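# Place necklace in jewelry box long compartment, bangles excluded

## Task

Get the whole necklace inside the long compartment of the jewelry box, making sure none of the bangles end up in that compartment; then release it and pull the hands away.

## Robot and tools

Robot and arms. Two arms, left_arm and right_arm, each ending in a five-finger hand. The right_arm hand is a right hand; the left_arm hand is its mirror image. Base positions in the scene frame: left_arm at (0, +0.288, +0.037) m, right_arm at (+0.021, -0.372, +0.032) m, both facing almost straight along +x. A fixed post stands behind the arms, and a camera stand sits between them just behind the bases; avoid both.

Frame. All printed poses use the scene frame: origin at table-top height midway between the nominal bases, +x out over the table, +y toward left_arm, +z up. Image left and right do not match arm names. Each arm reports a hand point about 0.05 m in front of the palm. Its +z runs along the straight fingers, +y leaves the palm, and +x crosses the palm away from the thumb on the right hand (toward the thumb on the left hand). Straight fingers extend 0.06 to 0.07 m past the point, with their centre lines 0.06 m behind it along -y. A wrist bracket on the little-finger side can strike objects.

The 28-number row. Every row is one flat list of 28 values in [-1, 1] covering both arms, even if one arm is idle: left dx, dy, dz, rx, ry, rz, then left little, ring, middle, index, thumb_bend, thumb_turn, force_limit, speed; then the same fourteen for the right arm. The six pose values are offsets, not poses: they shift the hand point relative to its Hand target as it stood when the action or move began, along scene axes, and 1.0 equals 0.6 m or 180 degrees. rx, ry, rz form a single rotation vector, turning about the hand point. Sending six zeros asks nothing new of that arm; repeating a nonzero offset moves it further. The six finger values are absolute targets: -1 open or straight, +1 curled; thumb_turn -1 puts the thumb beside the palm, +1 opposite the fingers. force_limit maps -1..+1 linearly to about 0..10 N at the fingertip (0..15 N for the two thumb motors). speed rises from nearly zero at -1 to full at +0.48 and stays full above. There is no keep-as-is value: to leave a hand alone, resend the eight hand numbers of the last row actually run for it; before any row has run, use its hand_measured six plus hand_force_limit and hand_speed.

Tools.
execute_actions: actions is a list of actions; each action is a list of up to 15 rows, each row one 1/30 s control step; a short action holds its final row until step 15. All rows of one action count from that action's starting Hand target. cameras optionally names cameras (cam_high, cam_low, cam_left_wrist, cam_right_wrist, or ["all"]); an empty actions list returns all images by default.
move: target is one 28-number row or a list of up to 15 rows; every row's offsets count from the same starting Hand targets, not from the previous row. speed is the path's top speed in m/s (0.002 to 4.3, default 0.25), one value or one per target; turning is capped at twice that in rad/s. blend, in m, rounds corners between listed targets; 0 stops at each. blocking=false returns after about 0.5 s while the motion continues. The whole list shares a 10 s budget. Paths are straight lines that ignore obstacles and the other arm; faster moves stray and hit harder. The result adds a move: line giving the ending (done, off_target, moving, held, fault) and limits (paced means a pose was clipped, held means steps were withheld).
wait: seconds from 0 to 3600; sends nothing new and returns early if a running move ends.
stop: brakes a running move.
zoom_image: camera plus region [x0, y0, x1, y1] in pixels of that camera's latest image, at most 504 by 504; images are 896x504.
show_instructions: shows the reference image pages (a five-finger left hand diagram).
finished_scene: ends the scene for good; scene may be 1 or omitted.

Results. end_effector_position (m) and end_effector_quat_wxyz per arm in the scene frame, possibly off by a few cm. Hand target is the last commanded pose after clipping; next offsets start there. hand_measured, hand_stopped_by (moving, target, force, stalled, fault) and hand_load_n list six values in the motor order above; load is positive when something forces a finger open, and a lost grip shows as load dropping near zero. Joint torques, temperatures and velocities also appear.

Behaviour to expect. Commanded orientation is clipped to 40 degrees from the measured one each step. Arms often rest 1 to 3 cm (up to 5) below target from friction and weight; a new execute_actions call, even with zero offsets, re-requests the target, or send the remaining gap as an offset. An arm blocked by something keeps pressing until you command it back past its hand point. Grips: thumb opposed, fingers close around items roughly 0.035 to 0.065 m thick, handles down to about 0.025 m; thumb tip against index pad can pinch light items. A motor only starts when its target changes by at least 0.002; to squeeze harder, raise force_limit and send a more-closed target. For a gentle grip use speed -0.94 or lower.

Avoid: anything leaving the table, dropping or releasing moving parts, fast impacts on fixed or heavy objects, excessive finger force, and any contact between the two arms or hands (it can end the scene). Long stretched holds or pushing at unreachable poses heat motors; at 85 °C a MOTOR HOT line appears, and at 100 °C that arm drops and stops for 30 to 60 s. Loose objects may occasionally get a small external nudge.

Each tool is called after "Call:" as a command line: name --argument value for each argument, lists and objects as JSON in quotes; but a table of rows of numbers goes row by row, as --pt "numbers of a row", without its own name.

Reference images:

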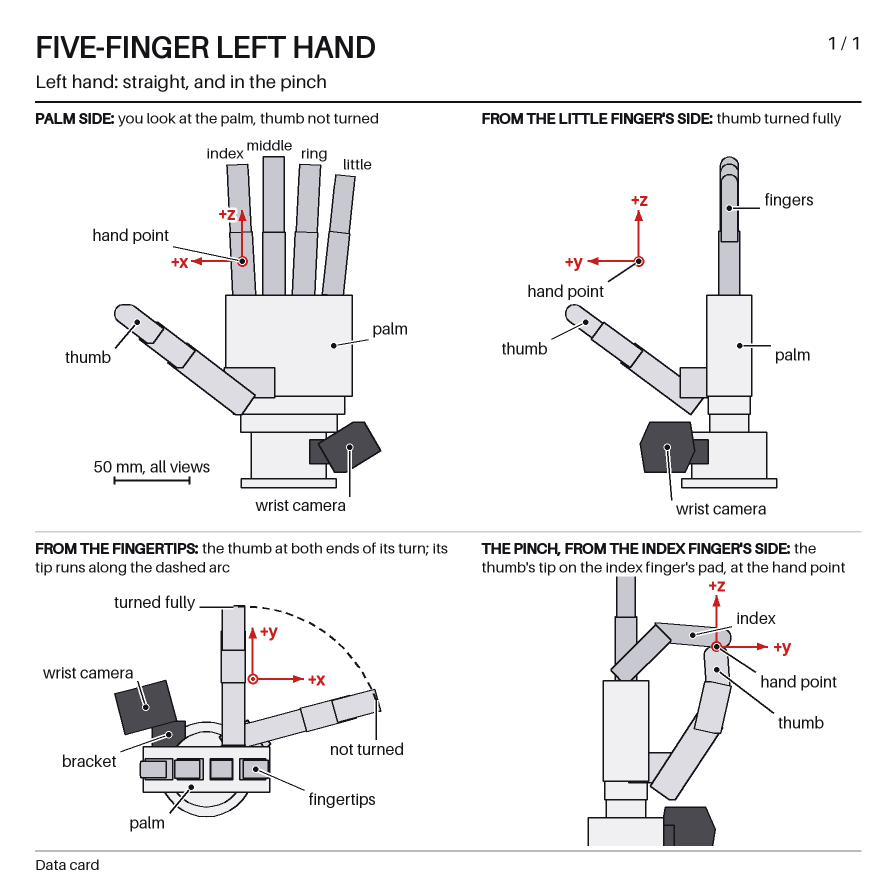

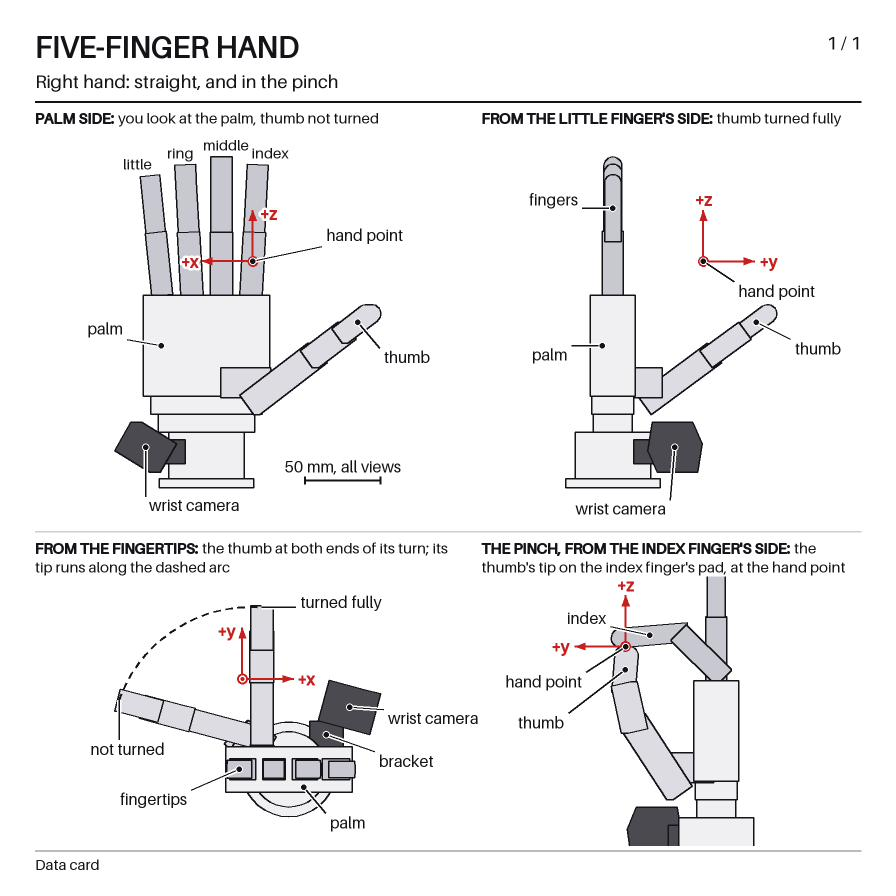

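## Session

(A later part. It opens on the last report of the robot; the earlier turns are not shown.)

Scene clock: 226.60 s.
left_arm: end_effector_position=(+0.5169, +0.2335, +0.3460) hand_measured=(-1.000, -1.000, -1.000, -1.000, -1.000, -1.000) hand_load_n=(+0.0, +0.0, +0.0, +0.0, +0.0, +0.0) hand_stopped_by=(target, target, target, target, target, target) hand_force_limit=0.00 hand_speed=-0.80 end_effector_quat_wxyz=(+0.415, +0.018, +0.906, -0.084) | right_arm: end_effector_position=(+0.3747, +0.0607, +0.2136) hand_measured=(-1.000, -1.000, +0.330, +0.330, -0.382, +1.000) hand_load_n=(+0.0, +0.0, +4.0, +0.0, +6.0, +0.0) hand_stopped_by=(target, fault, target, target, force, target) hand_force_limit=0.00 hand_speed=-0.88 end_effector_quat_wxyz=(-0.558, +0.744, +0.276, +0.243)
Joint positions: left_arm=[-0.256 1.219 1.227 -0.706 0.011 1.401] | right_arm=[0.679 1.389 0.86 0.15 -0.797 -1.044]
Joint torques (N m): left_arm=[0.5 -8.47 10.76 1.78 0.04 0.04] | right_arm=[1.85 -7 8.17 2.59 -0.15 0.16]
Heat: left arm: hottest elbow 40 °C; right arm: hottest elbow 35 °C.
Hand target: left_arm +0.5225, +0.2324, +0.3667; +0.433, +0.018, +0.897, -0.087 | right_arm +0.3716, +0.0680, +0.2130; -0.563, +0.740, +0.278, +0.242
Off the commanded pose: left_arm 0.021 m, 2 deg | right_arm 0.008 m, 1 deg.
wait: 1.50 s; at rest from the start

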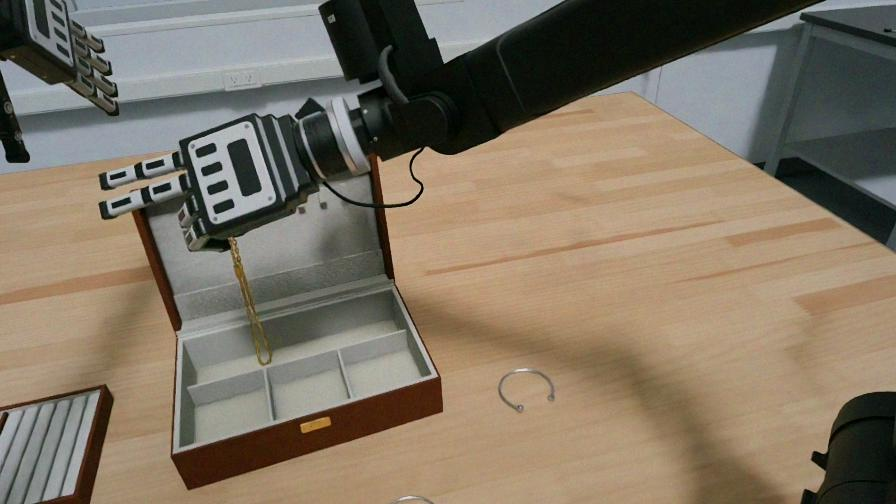

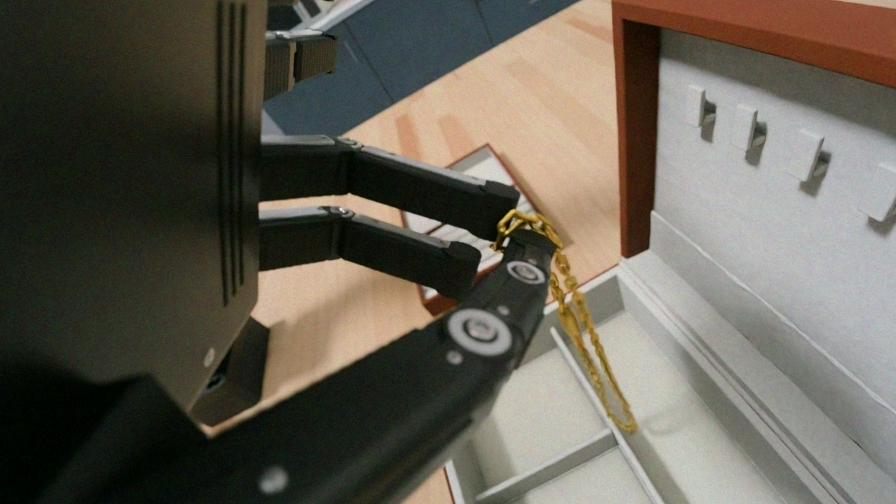

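Call:
wait --seconds 2.2 --cameras '["cam_right_wrist"]'

Call:
zoom_image --camera "cam_right_wrist" --region '[420, 180, 780, 500]'

Call:
wait --seconds 0.3 --cameras '["cam_right_wrist"]'

Call:
zoom_image --camera "cam_right_wrist" --region '[420, 180, 780, 500]'

Scene clock: 229.57 s.
left_arm: end_effector_position=(+0.5169, +0.2335, +0.3460) hand_measured=(-1.000, -1.000, -1.000, -1.000, -1.000, -1.000) hand_load_n=(+0.0, +0.0, +0.0, +0.0, +0.0, +0.0) hand_stopped_by=(target, target, target, target, target, target) hand_force_limit=0.00 hand_speed=-0.80 end_effector_quat_wxyz=(+0.415, +0.018, +0.906, -0.084) | right_arm: end_effector_position=(+0.3747, +0.0607, +0.2136) hand_measured=(-1.000, -1.000, +0.330, +0.330, -0.382, +1.000) hand_load_n=(+0.0, +0.0, +4.0, +0.0, +6.0, +0.0) hand_stopped_by=(target, fault, target, target, force, target) hand_force_limit=0.00 hand_speed=-0.88 end_effector_quat_wxyz=(-0.558, +0.744, +0.276, +0.243)
Joint positions: left_arm=[-0.256 1.219 1.227 -0.706 0.011 1.401] | right_arm=[0.679 1.389 0.86 0.15 -0.797 -1.044]
Joint torques (N m): left_arm=[0.44 -8.47 10.71 1.74 0.02 0.04] | right_arm=[1.79 -7 8.17 2.59 -0.15 0.16]
Heat: left arm: hottest elbow 40 °C; right arm: hottest elbow 34 °C.
Hand target: left_arm +0.5225, +0.2324, +0.3667; +0.433, +0.018, +0.897, -0.087 | right_arm +0.3716, +0.0680, +0.2130; -0.563, +0.740, +0.278, +0.242
Off the commanded pose: left_arm 0.021 m, 2 deg | right_arm 0.008 m, 1 deg.
wait: 2.20 s; at rest from the start

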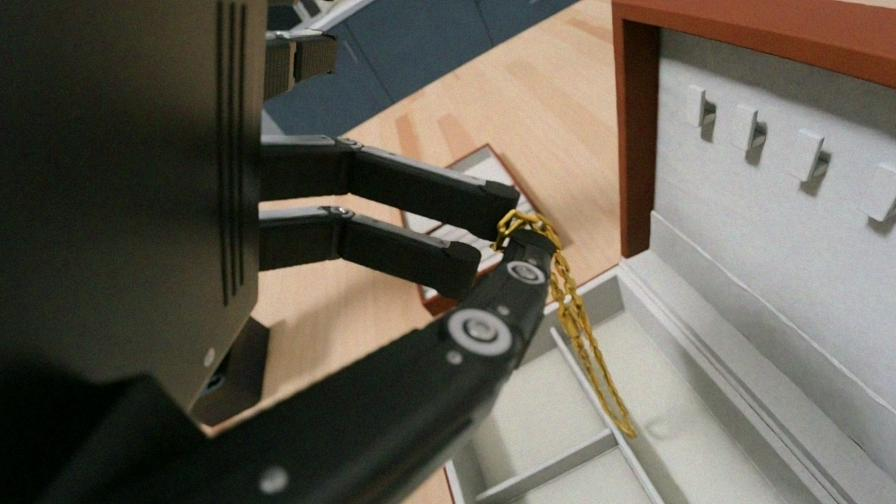

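Scaled by 1.400 from the camera's image (finer frame: 1280x720).

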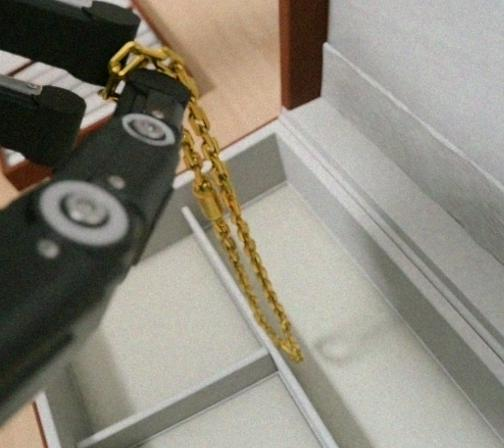

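Scene clock: 229.87 s.
left_arm: end_effector_position=(+0.5169, +0.2335, +0.3460) hand_measured=(-1.000, -1.000, -1.000, -1.000, -1.000, -1.000) hand_load_n=(+0.0, +0.0, +0.0, +0.0, +0.0, +0.0) hand_stopped_by=(target, target, target, target, target, target) hand_force_limit=0.00 hand_speed=-0.80 end_effector_quat_wxyz=(+0.415, +0.018, +0.906, -0.084) | right_arm: end_effector_position=(+0.3747, +0.0607, +0.2136) hand_measured=(-1.000, -1.000, +0.330, +0.330, -0.382, +1.000) hand_load_n=(+0.0, +0.0, +4.0, +0.0, +5.5, +0.0) hand_stopped_by=(target, fault, target, target, force, target) hand_force_limit=0.00 hand_speed=-0.88 end_effector_quat_wxyz=(-0.558, +0.744, +0.276, +0.243)
Joint positions: left_arm=[-0.256 1.219 1.227 -0.706 0.011 1.401] | right_arm=[0.679 1.389 0.86 0.15 -0.797 -1.044]
Joint torques (N m): left_arm=[0.44 -8.59 10.62 1.74 0.02 0.02] | right_arm=[1.79 -7 8.17 2.59 -0.15 0.16]
Heat: left arm: hottest elbow 40 °C; right arm: hottest elbow 34 °C.
Hand target: left_arm +0.5225, +0.2324, +0.3667; +0.433, +0.018, +0.897, -0.087 | right_arm +0.3716, +0.0680, +0.2130; -0.563, +0.740, +0.278, +0.242
Off the commanded pose: left_arm 0.021 m, 2 deg | right_arm 0.008 m, 1 deg.
wait: 0.30 s; at rest by 0.17 s

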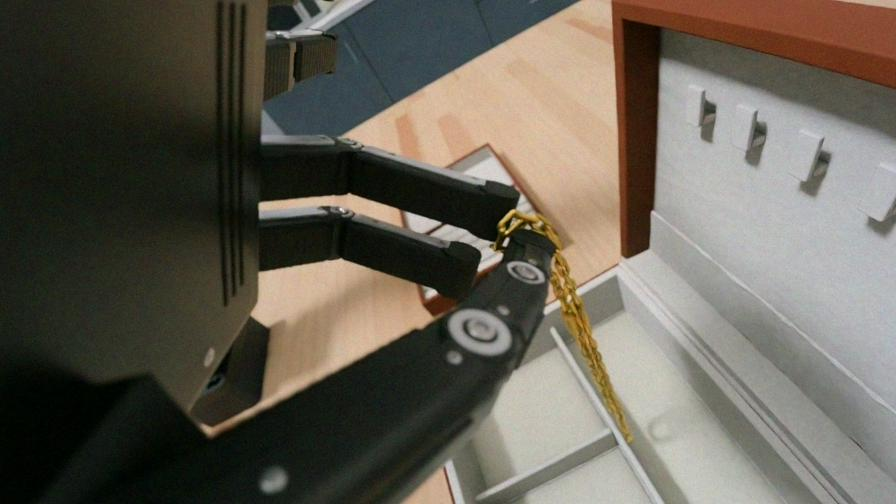

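Scaled by 1.400 from the camera's image (finer frame: 1280x720).

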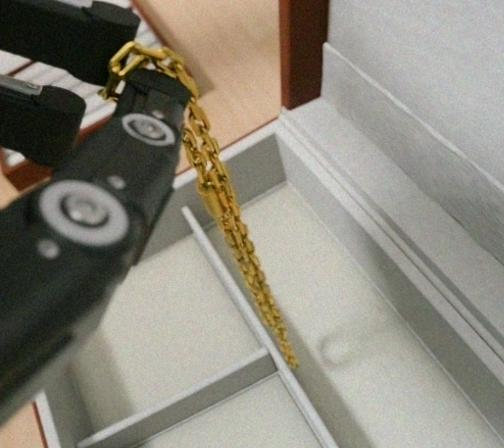

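Call:
move --target '[0,0,0,0,0,0,-1,-1,-1,-1,-1,-1,0,-0.8,0.012,0,0.0,0,0,0,-1,-1,0.33,0.33,-0.25,1,0.0,-0.88]' --speed 0.03 --cameras '["cam_right_wrist"]'

Call:
zoom_image --camera "cam_right_wrist" --region '[420, 180, 780, 500]'

Call:
wait --seconds 0.4 --cameras '["cam_right_wrist", "cam_low"]'

Call:
zoom_image --camera "cam_right_wrist" --region '[420, 180, 780, 500]'

Scene clock: 231.97 s.
left_arm: end_effector_position=(+0.5169, +0.2335, +0.3460) hand_measured=(-1.000, -1.000, -1.000, -1.000, -1.000, -1.000) hand_load_n=(-0.5, +0.0, +0.0, +0.0, +0.0, +0.0) hand_stopped_by=(target, target, target, target, target, target) hand_force_limit=0.00 hand_speed=-0.80 end_effector_quat_wxyz=(+0.415, +0.018, +0.906, -0.084) | right_arm: end_effector_position=(+0.3746, +0.0614, +0.2061) hand_measured=(-1.000, -1.000, +0.330, +0.330, -0.382, +1.000) hand_load_n=(-0.5, +0.0, +4.0, +0.0, +6.0, +0.0) hand_stopped_by=(target, fault, target, target, force, target) hand_force_limit=0.00 hand_speed=-0.88 end_effector_quat_wxyz=(-0.557, +0.747, +0.275, +0.236)
Joint positions: left_arm=[-0.256 1.219 1.227 -0.706 0.011 1.401] | right_arm=[0.679 1.404 0.86 0.15 -0.801 -1.044]
Joint torques (N m): left_arm=[0.5 -8.59 10.7 1.78 0.02 0.03] | right_arm=[1.08 -7.18 9.25 2.39 -0.42 0.11]
Heat: left arm: hottest elbow 40 °C; right arm: hottest elbow 34 °C.
Hand target: left_arm +0.5225, +0.2324, +0.3667; +0.433, +0.018, +0.897, -0.087 | right_arm +0.3788, +0.0680, +0.2130; -0.563, +0.740, +0.278, +0.242
Off the commanded pose: left_arm 0.021 m, 2 deg | right_arm 0.010 m, 1 deg.
move: done

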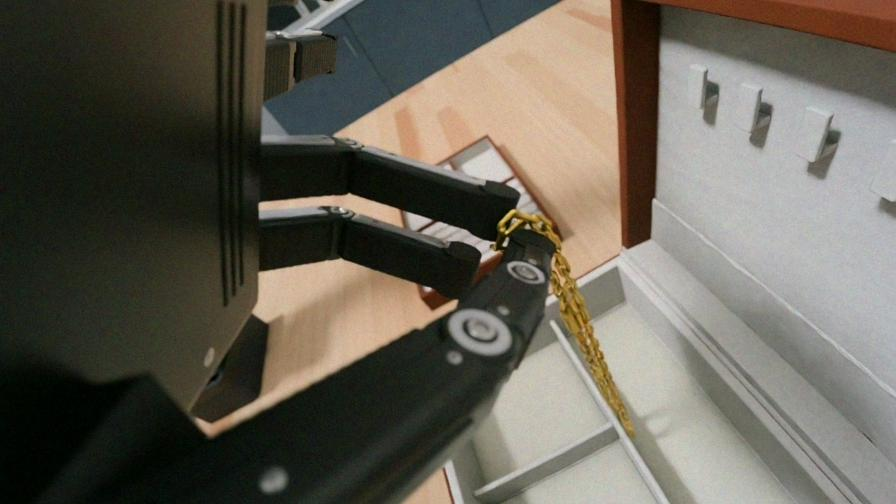

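Scaled by 1.400 from the camera's image (finer frame: 1280x720).

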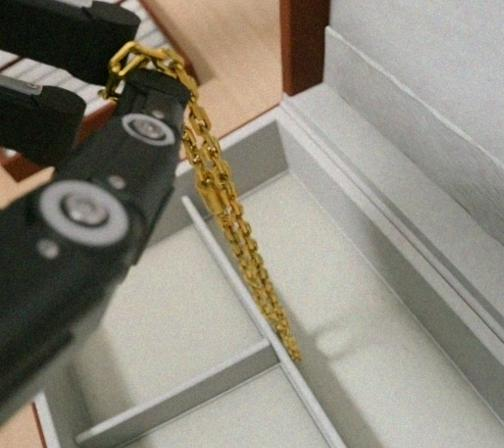

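Scene clock: 232.37 s.
left_arm: end_effector_position=(+0.5169, +0.2335, +0.3460) hand_measured=(-1.000, -1.000, -1.000, -1.000, -1.000, -1.000) hand_load_n=(-0.5, +0.0, +0.0, +0.0, +0.0, +0.0) hand_stopped_by=(target, target, target, target, target, target) hand_force_limit=0.00 hand_speed=-0.80 end_effector_quat_wxyz=(+0.415, +0.018, +0.906, -0.084) | right_arm: end_effector_position=(+0.3746, +0.0614, +0.2061) hand_measured=(-1.000, -1.000, +0.330, +0.330, -0.382, +1.000) hand_load_n=(-0.5, +0.0, +4.0, +0.0, +5.5, +0.0) hand_stopped_by=(target, fault, target, target, force, target) hand_force_limit=0.00 hand_speed=-0.88 end_effector_quat_wxyz=(-0.557, +0.747, +0.275, +0.236)
Joint positions: left_arm=[-0.256 1.219 1.227 -0.706 0.011 1.401] | right_arm=[0.679 1.404 0.86 0.15 -0.801 -1.044]
Joint torques (N m): left_arm=[0.44 -8.29 10.7 1.76 0.01 0.03] | right_arm=[1.03 -7.18 9.25 2.39 -0.42 0.11]
Heat: left arm: hottest elbow 40 °C; right arm: hottest elbow 34 °C.
Hand target: left_arm +0.5225, +0.2324, +0.3667; +0.433, +0.018, +0.897, -0.087 | right_arm +0.3788, +0.0680, +0.2130; -0.563, +0.740, +0.278, +0.242
Off the commanded pose: left_arm 0.021 m, 2 deg | right_arm 0.010 m, 1 deg.
wait: 0.40 s; at rest by 0.17 s
Images, in order (width x height): cam_low 896x504, cam_right_wrist 896x504.

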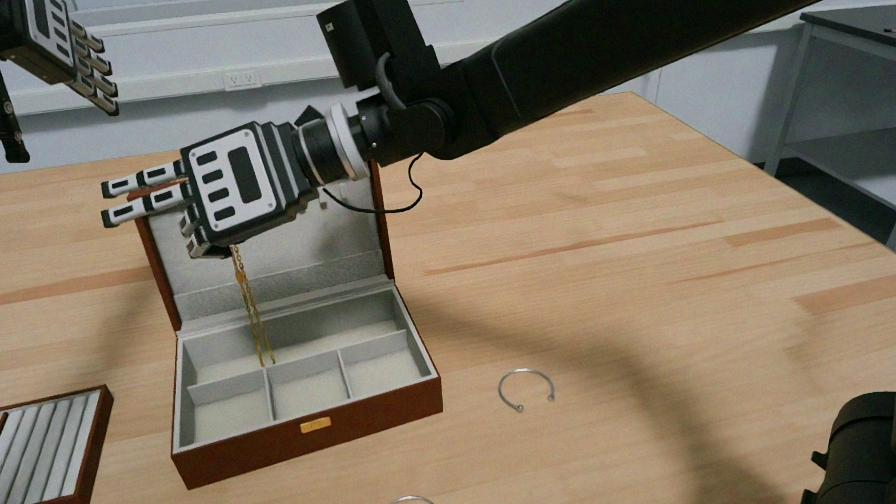

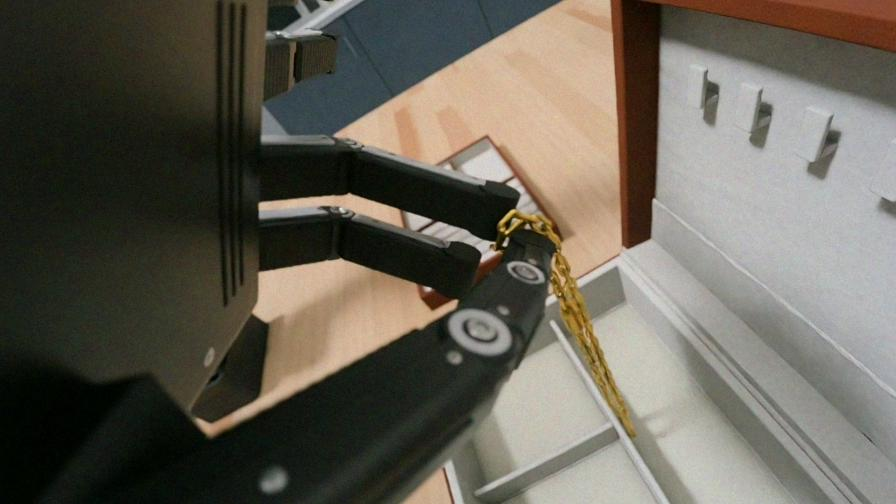

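Scaled by 1.400 from the camera's image (finer frame: 1280x720).

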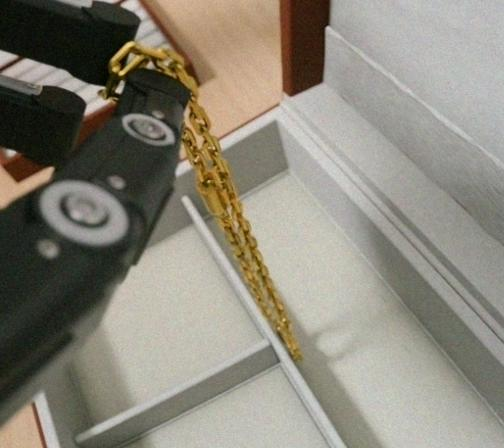

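Call:
move --pt "0 0 0 0 0 0 -1 -1 -1 -1 -1 -1 0 -0.8 -0.006 -0.077 -0.083 0 0 0 -1 -1 0.33 0.33 -0.25 1 0.0 -0.88" --pt "0 0 0 0 0 0 -1 -1 -1 -1 -1 -1 0 -0.8 -0.001 -0.127 -0.117 0 0 0 -1 -1 0.33 0.33 -0.25 1 0.0 -0.88" --speed 0.05 --blend 0.01 --cameras '["cam_high","cam_low","cam_right_wrist"]'

Call:
zoom_image --camera "cam_right_wrist" --region '[420, 180, 780, 500]'

Call:
zoom_image --camera "cam_low" --region '[120, 180, 450, 500]'

Scene clock: 237.37 s.
left_arm: end_effector_position=(+0.5169, +0.2335, +0.3460) hand_measured=(-1.000, -1.000, -1.000, -1.000, -1.000, -1.000) hand_load_n=(+0.0, +0.0, +0.0, +0.0, +0.0, +0.0) hand_stopped_by=(target, target, target, target, target, target) hand_force_limit=0.00 hand_speed=-0.80 end_effector_quat_wxyz=(+0.415, +0.018, +0.906, -0.084) | right_arm: end_effector_position=(+0.3704, -0.0050, +0.1439) hand_measured=(-1.000, -1.000, +0.330, +0.330, -0.382, +1.000) hand_load_n=(+0.0, +0.0, +4.5, +0.0, +5.5, +0.0) hand_stopped_by=(target, fault, target, target, force, target) hand_force_limit=0.00 hand_speed=-0.88 end_effector_quat_wxyz=(-0.564, +0.744, +0.275, +0.230)
Joint positions: left_arm=[-0.256 1.219 1.227 -0.706 0.011 1.401] | right_arm=[0.542 1.42 0.681 0.286 -0.942 -1.117]
Joint torques (N m): left_arm=[0.79 -8.47 10.62 1.76 0.02 0.04] | right_arm=[-0.15 -6.24 7.05 2.43 -0.49 -0.13]
Heat: left arm: hottest elbow 40 °C; right arm: hottest elbow 34 °C.
Hand target: left_arm +0.5225, +0.2324, +0.3667; +0.433, +0.018, +0.897, -0.087 | right_arm +0.3784, -0.0082, +0.1428; -0.562, +0.740, +0.278, +0.242
Off the commanded pose: left_arm 0.021 m, 2 deg | right_arm 0.008 m, 1 deg.
move: done

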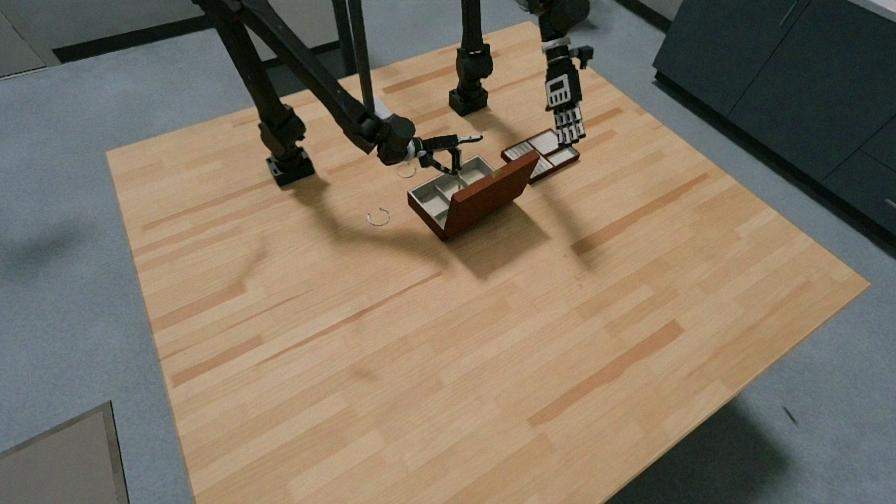

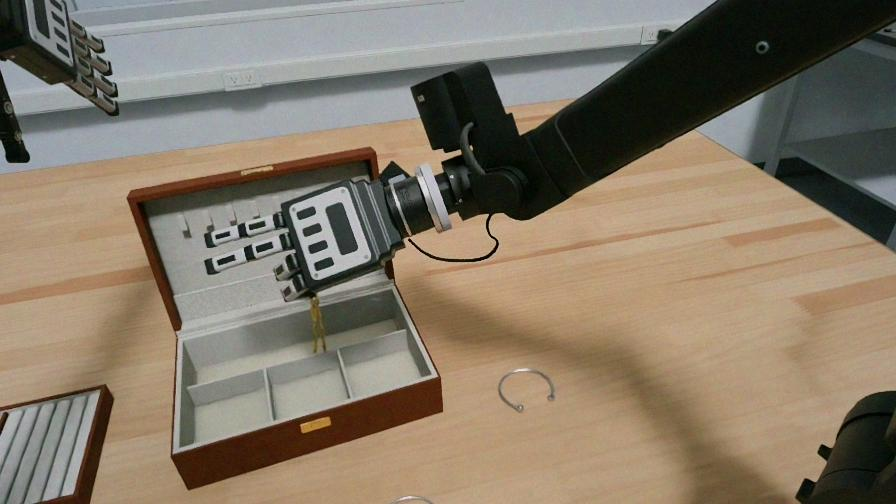

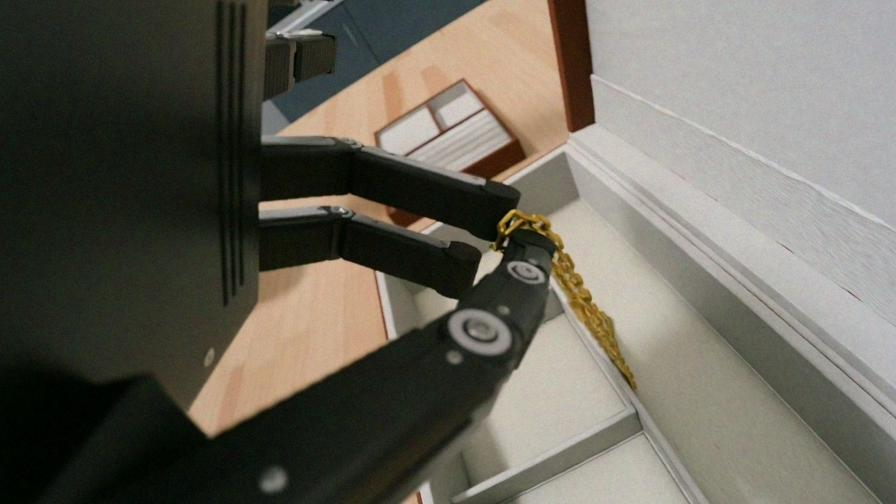

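Scaled by 1.400 from the camera's image (finer frame: 1280x720).

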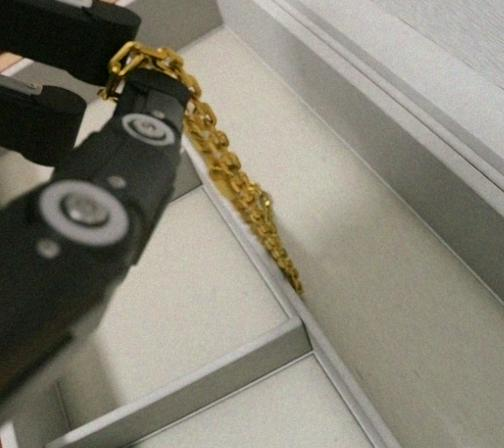

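Scaled by 1.527 from the camera's image (finer frame: 1280x720).

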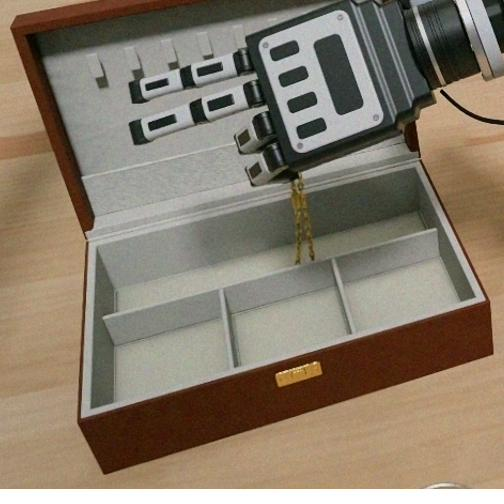

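Call:
move --target '[0,0,0,0,0,0,-1,-1,-1,-1,-1,-1,0,-0.8,0.022,-0.01,0.0,0,0,0,-1,-1,0.33,0.33,-0.25,1,0.0,-0.88]' --speed 0.04 --cameras '["cam_high","cam_low","cam_right_wrist"]'

Call:
zoom_image --camera "cam_right_wrist" --region '[480, 180, 730, 430]'

Call:
zoom_image --camera "cam_low" --region '[220, 240, 440, 460]'

Call:
zoom_image --camera "cam_high" --region '[400, 60, 600, 250]'

Scene clock: 240.90 s.
left_arm: end_effector_position=(+0.5169, +0.2335, +0.3460) hand_measured=(-1.000, -1.000, -1.000, -1.000, -1.000, -1.000) hand_load_n=(+0.0, +0.0, +0.0, +0.0, +0.0, +0.0) hand_stopped_by=(target, target, target, target, target, target) hand_force_limit=0.00 hand_speed=-0.80 end_effector_quat_wxyz=(+0.415, +0.018, +0.906, -0.084) | right_arm: end_effector_position=(+0.3778, -0.0143, +0.1369) hand_measured=(-1.000, -1.000, +0.330, +0.330, -0.382, +1.000) hand_load_n=(+0.0, +0.0, +4.0, +0.0, +5.5, +0.0) hand_stopped_by=(target, fault, target, target, force, target) hand_force_limit=0.00 hand_speed=-0.88 end_effector_quat_wxyz=(-0.564, +0.744, +0.274, +0.230)
Joint positions: left_arm=[-0.256 1.219 1.227 -0.706 0.011 1.401] | right_arm=[0.511 1.44 0.681 0.286 -0.97 -1.139]
Joint torques (N m): left_arm=[0.56 -8.41 10.67 1.73 0.03 0.03] | right_arm=[-0.15 -6.36 8.83 1.44 -0.51 -0.16]
Heat: left arm: hottest elbow 40 °C; right arm: hottest elbow 34 °C.
Hand target: left_arm +0.5225, +0.2324, +0.3667; +0.433, +0.018, +0.897, -0.087 | right_arm +0.3915, -0.0142, +0.1429; -0.563, +0.740, +0.278, +0.242
Off the commanded pose: left_arm 0.021 m, 2 deg | right_arm 0.015 m, 2 deg.
move: off_target (right_arm)

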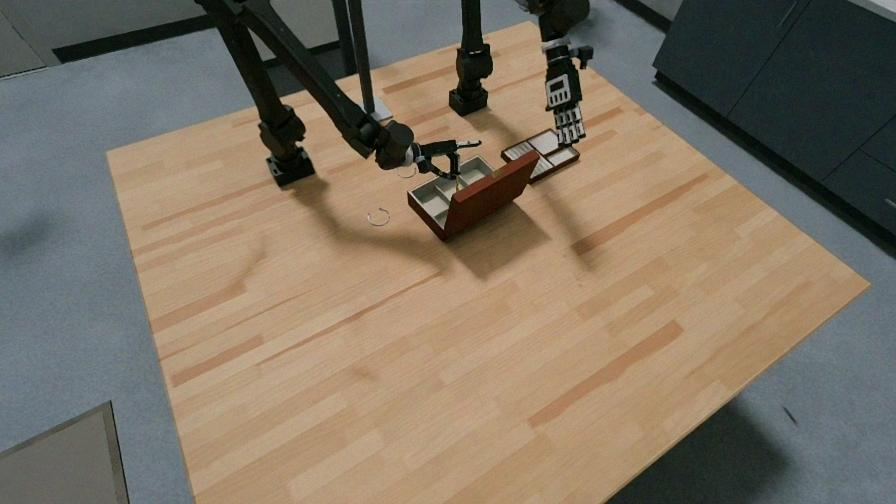

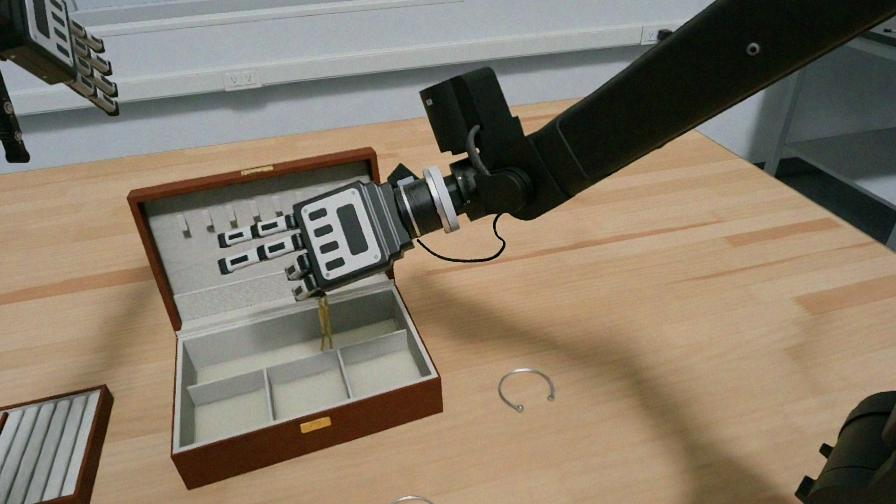

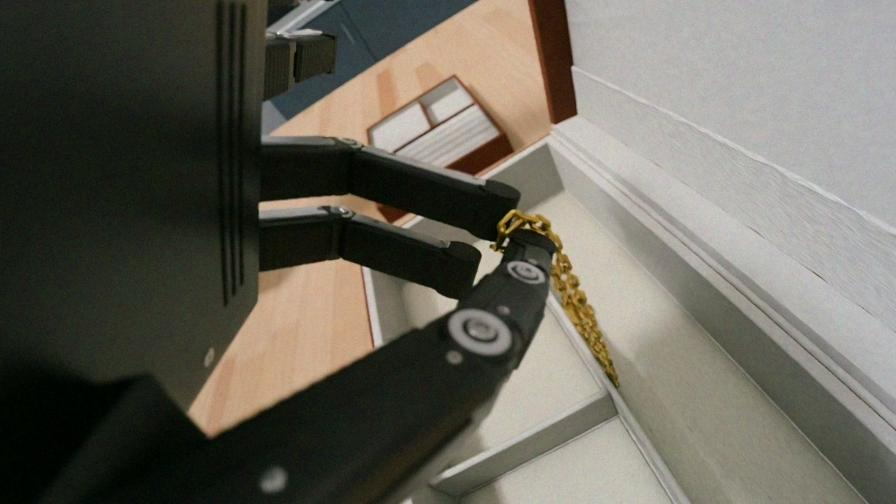

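Scaled by 2.016 from the camera's image (finer frame: 1280x720).

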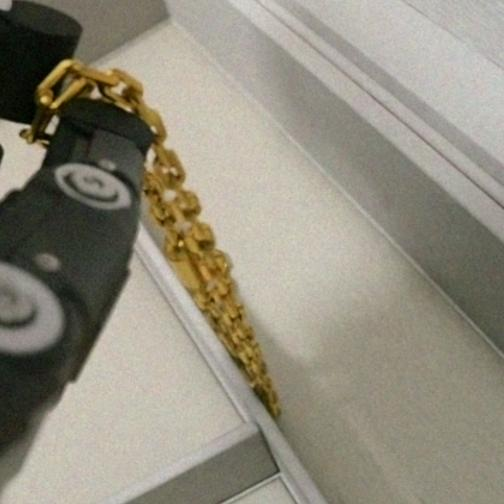

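Scaled by 2.291 from the camera's image (finer frame: 1280x720).

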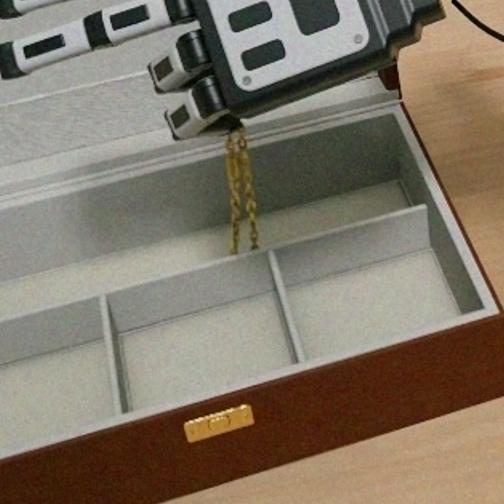

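Scaled by 2.520 from the camera's image (finer frame: 1280x720).

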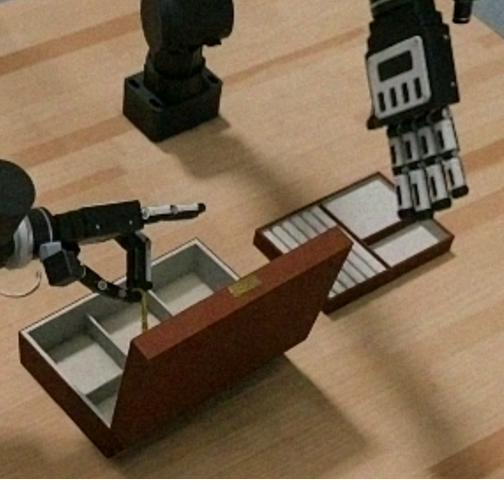

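Call:
move --target '[0,0,0,0,0,0,-1,-1,-1,-1,-1,-1,0,-0.8,-0.008,-0.0165,-0.072,0,0,0,-1,-1,0.33,0.33,-0.25,1,0.0,-0.88]' --speed 0.05 --cameras '["cam_low","cam_right_wrist"]'

Call:
zoom_image --camera "cam_right_wrist" --region '[480, 180, 730, 430]'

Call:
zoom_image --camera "cam_low" --region '[220, 240, 440, 460]'

Scene clock: 243.47 s.
left_arm: end_effector_position=(+0.5169, +0.2335, +0.3460) hand_measured=(-1.000, -1.000, -1.000, -1.000, -1.000, -1.000) hand_load_n=(+0.0, +0.0, +0.0, +0.0, +0.5, +0.0) hand_stopped_by=(target, target, target, target, target, target) hand_force_limit=0.00 hand_speed=-0.80 end_effector_quat_wxyz=(+0.415, +0.018, +0.906, -0.084) | right_arm: end_effector_position=(+0.3793, -0.0199, +0.1011) hand_measured=(-1.000, -1.000, +0.330, +0.330, -0.382, +1.000) hand_load_n=(+0.0, +0.0, +4.0, +0.0, +5.5, +0.0) hand_stopped_by=(target, fault, target, target, force, target) hand_force_limit=0.00 hand_speed=-0.88 end_effector_quat_wxyz=(-0.564, +0.743, +0.276, +0.231)
Joint positions: left_arm=[-0.256 1.219 1.227 -0.706 0.011 1.401] | right_arm=[0.496 1.527 0.645 0.4 -0.984 -1.155]
Joint torques (N m): left_arm=[0.79 -8.53 10.69 1.81 0.03 0.03] | right_arm=[-0.26 -6.77 6.2 2.36 -0.51 -0.13]
Heat: left arm: hottest elbow 40 °C; right arm: hottest elbow 34 °C.
Hand target: left_arm +0.5225, +0.2324, +0.3667; +0.433, +0.018, +0.897, -0.087 | right_arm +0.3867, -0.0241, +0.0997; -0.563, +0.740, +0.278, +0.242
Off the commanded pose: left_arm 0.021 m, 2 deg | right_arm 0.009 m, 1 deg.
move: done

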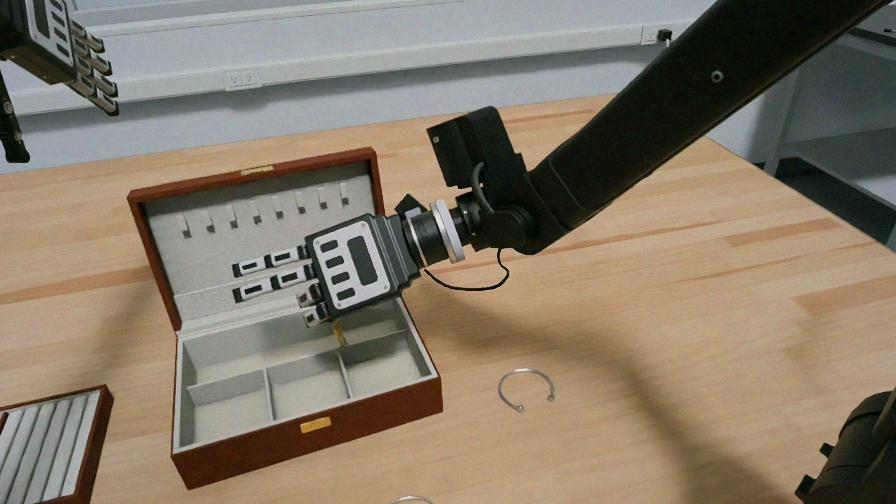

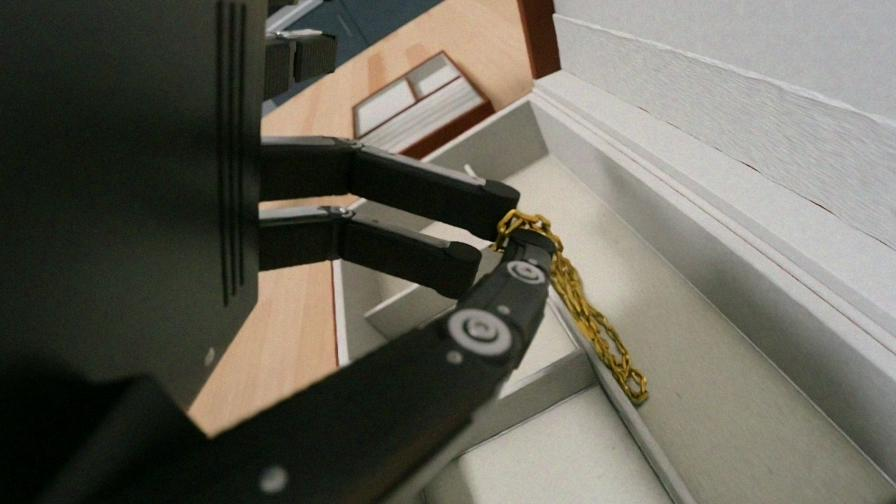

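Scaled by 2.016 from the camera's image (finer frame: 1280x720).

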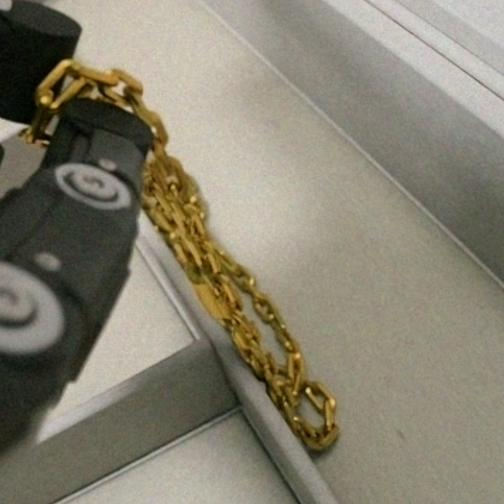

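Scaled by 2.291 from the camera's image (finer frame: 1280x720).

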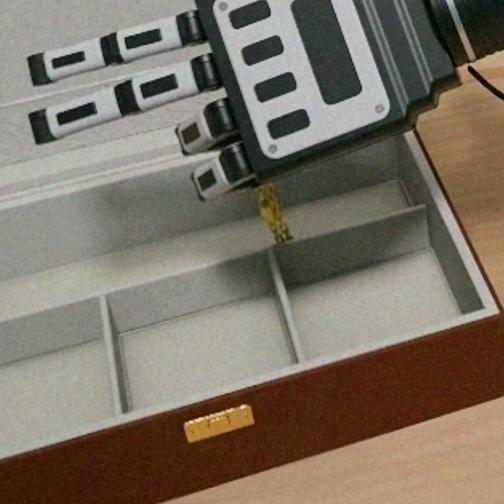

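Call:
move --target '[0,0,0,0,0,0,-1,-1,-1,-1,-1,-1,0,-0.8,0.008,-0.01,-0.054,0,0,0,-1,-1,0.33,0.33,-0.25,1,0.0,-0.88]' --speed 0.04 --cameras '["cam_high","cam_low","cam_right_wrist"]'

Call:
zoom_image --camera "cam_right_wrist" --region '[430, 180, 730, 480]'

Call:
zoom_image --camera "cam_low" --region '[220, 240, 440, 460]'

Scene clock: 245.77 s.
left_arm: end_effector_position=(+0.5169, +0.2335, +0.3460) hand_measured=(-1.000, -1.000, -1.000, -1.000, -1.000, -1.000) hand_load_n=(+0.0, +0.0, +0.0, +0.0, +0.0, +0.0) hand_stopped_by=(target, target, target, target, target, target) hand_force_limit=0.00 hand_speed=-0.80 end_effector_quat_wxyz=(+0.415, +0.018, +0.906, -0.084) | right_arm: end_effector_position=(+0.3848, -0.0255, +0.0691) hand_measured=(-1.000, -1.000, +0.330, +0.330, -0.382, +1.000) hand_load_n=(-0.5, +0.0, +4.0, +0.0, +5.5, +0.0) hand_stopped_by=(target, fault, target, target, force, target) hand_force_limit=0.00 hand_speed=-0.88 end_effector_quat_wxyz=(-0.564, +0.743, +0.276, +0.231)
Joint positions: left_arm=[-0.256 1.219 1.227 -0.706 0.011 1.401] | right_arm=[0.476 1.622 0.631 0.496 -1.002 -1.171]
Joint torques (N m): left_arm=[0.62 -8.23 10.78 1.81 0.02 0.03] | right_arm=[-0.26 -7.24 5.52 2.39 -0.53 -0.13]
Heat: left arm: hottest elbow 40 °C; right arm: hottest elbow 33 °C.
Hand target: left_arm +0.5225, +0.2324, +0.3667; +0.433, +0.018, +0.897, -0.087 | right_arm +0.3915, -0.0301, +0.0673; -0.563, +0.740, +0.278, +0.242
Off the commanded pose: left_arm 0.021 m, 2 deg | right_arm 0.008 m, 1 deg.
move: done

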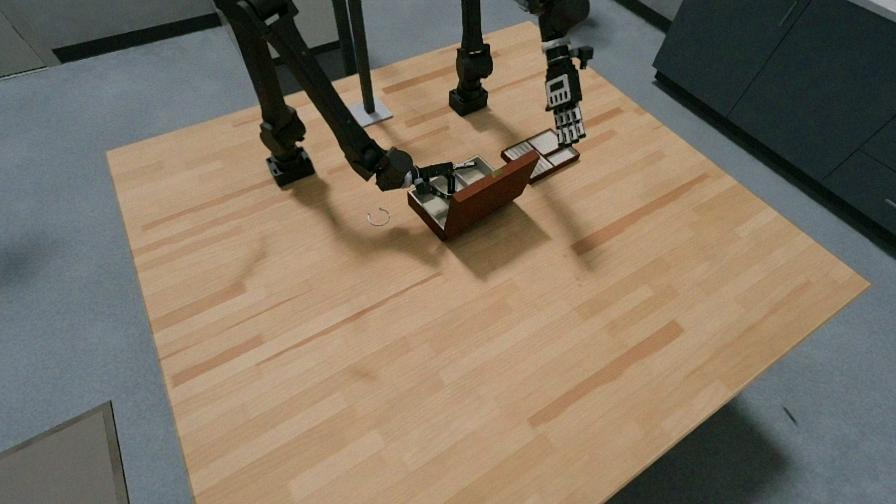

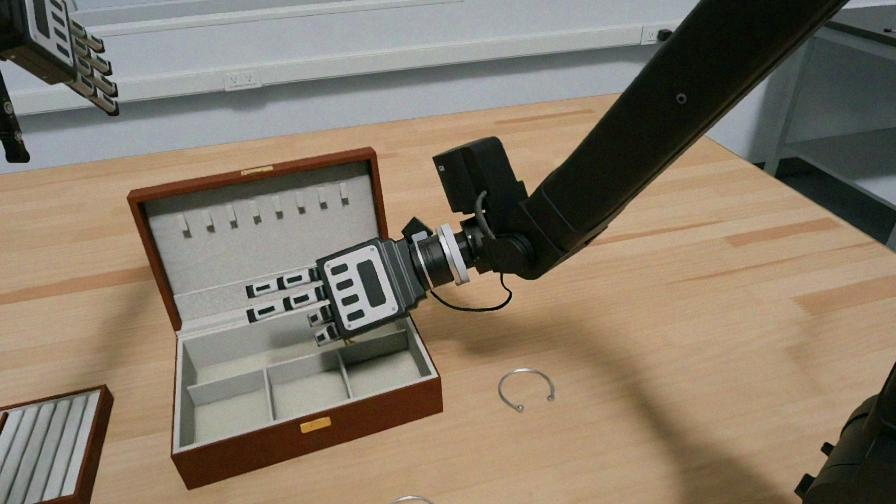

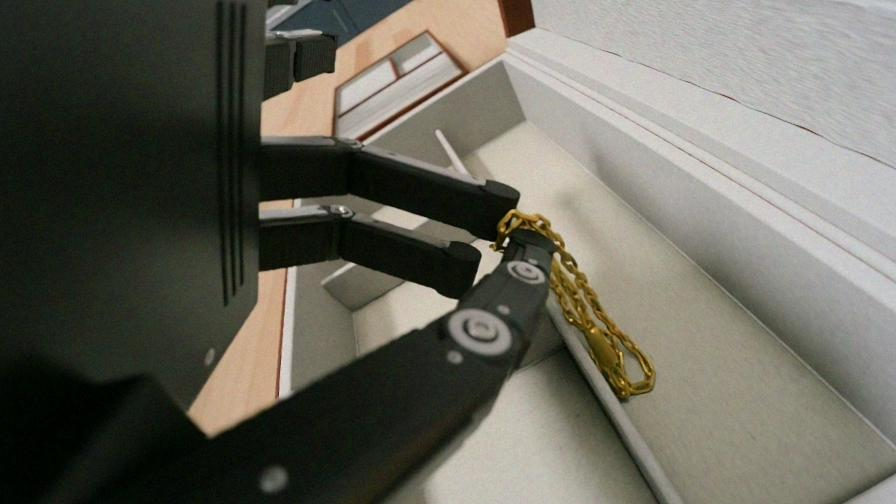

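Scaled by 1.680 from the camera's image (finer frame: 1280x720).

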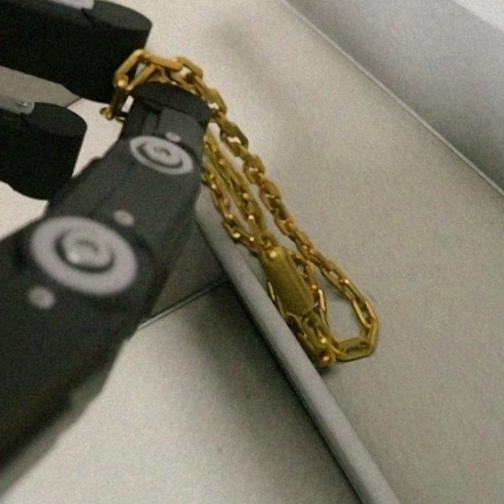

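Scaled by 2.291 from the camera's image (finer frame: 1280x720).

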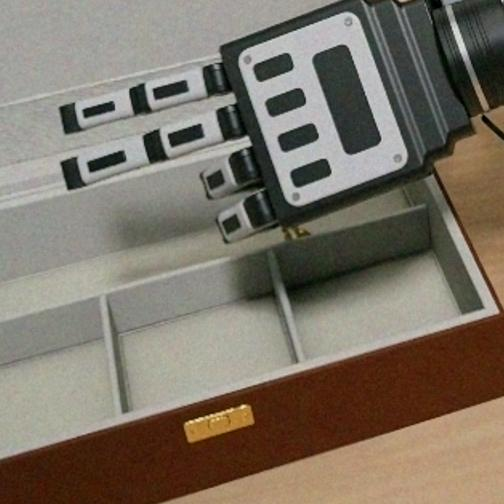

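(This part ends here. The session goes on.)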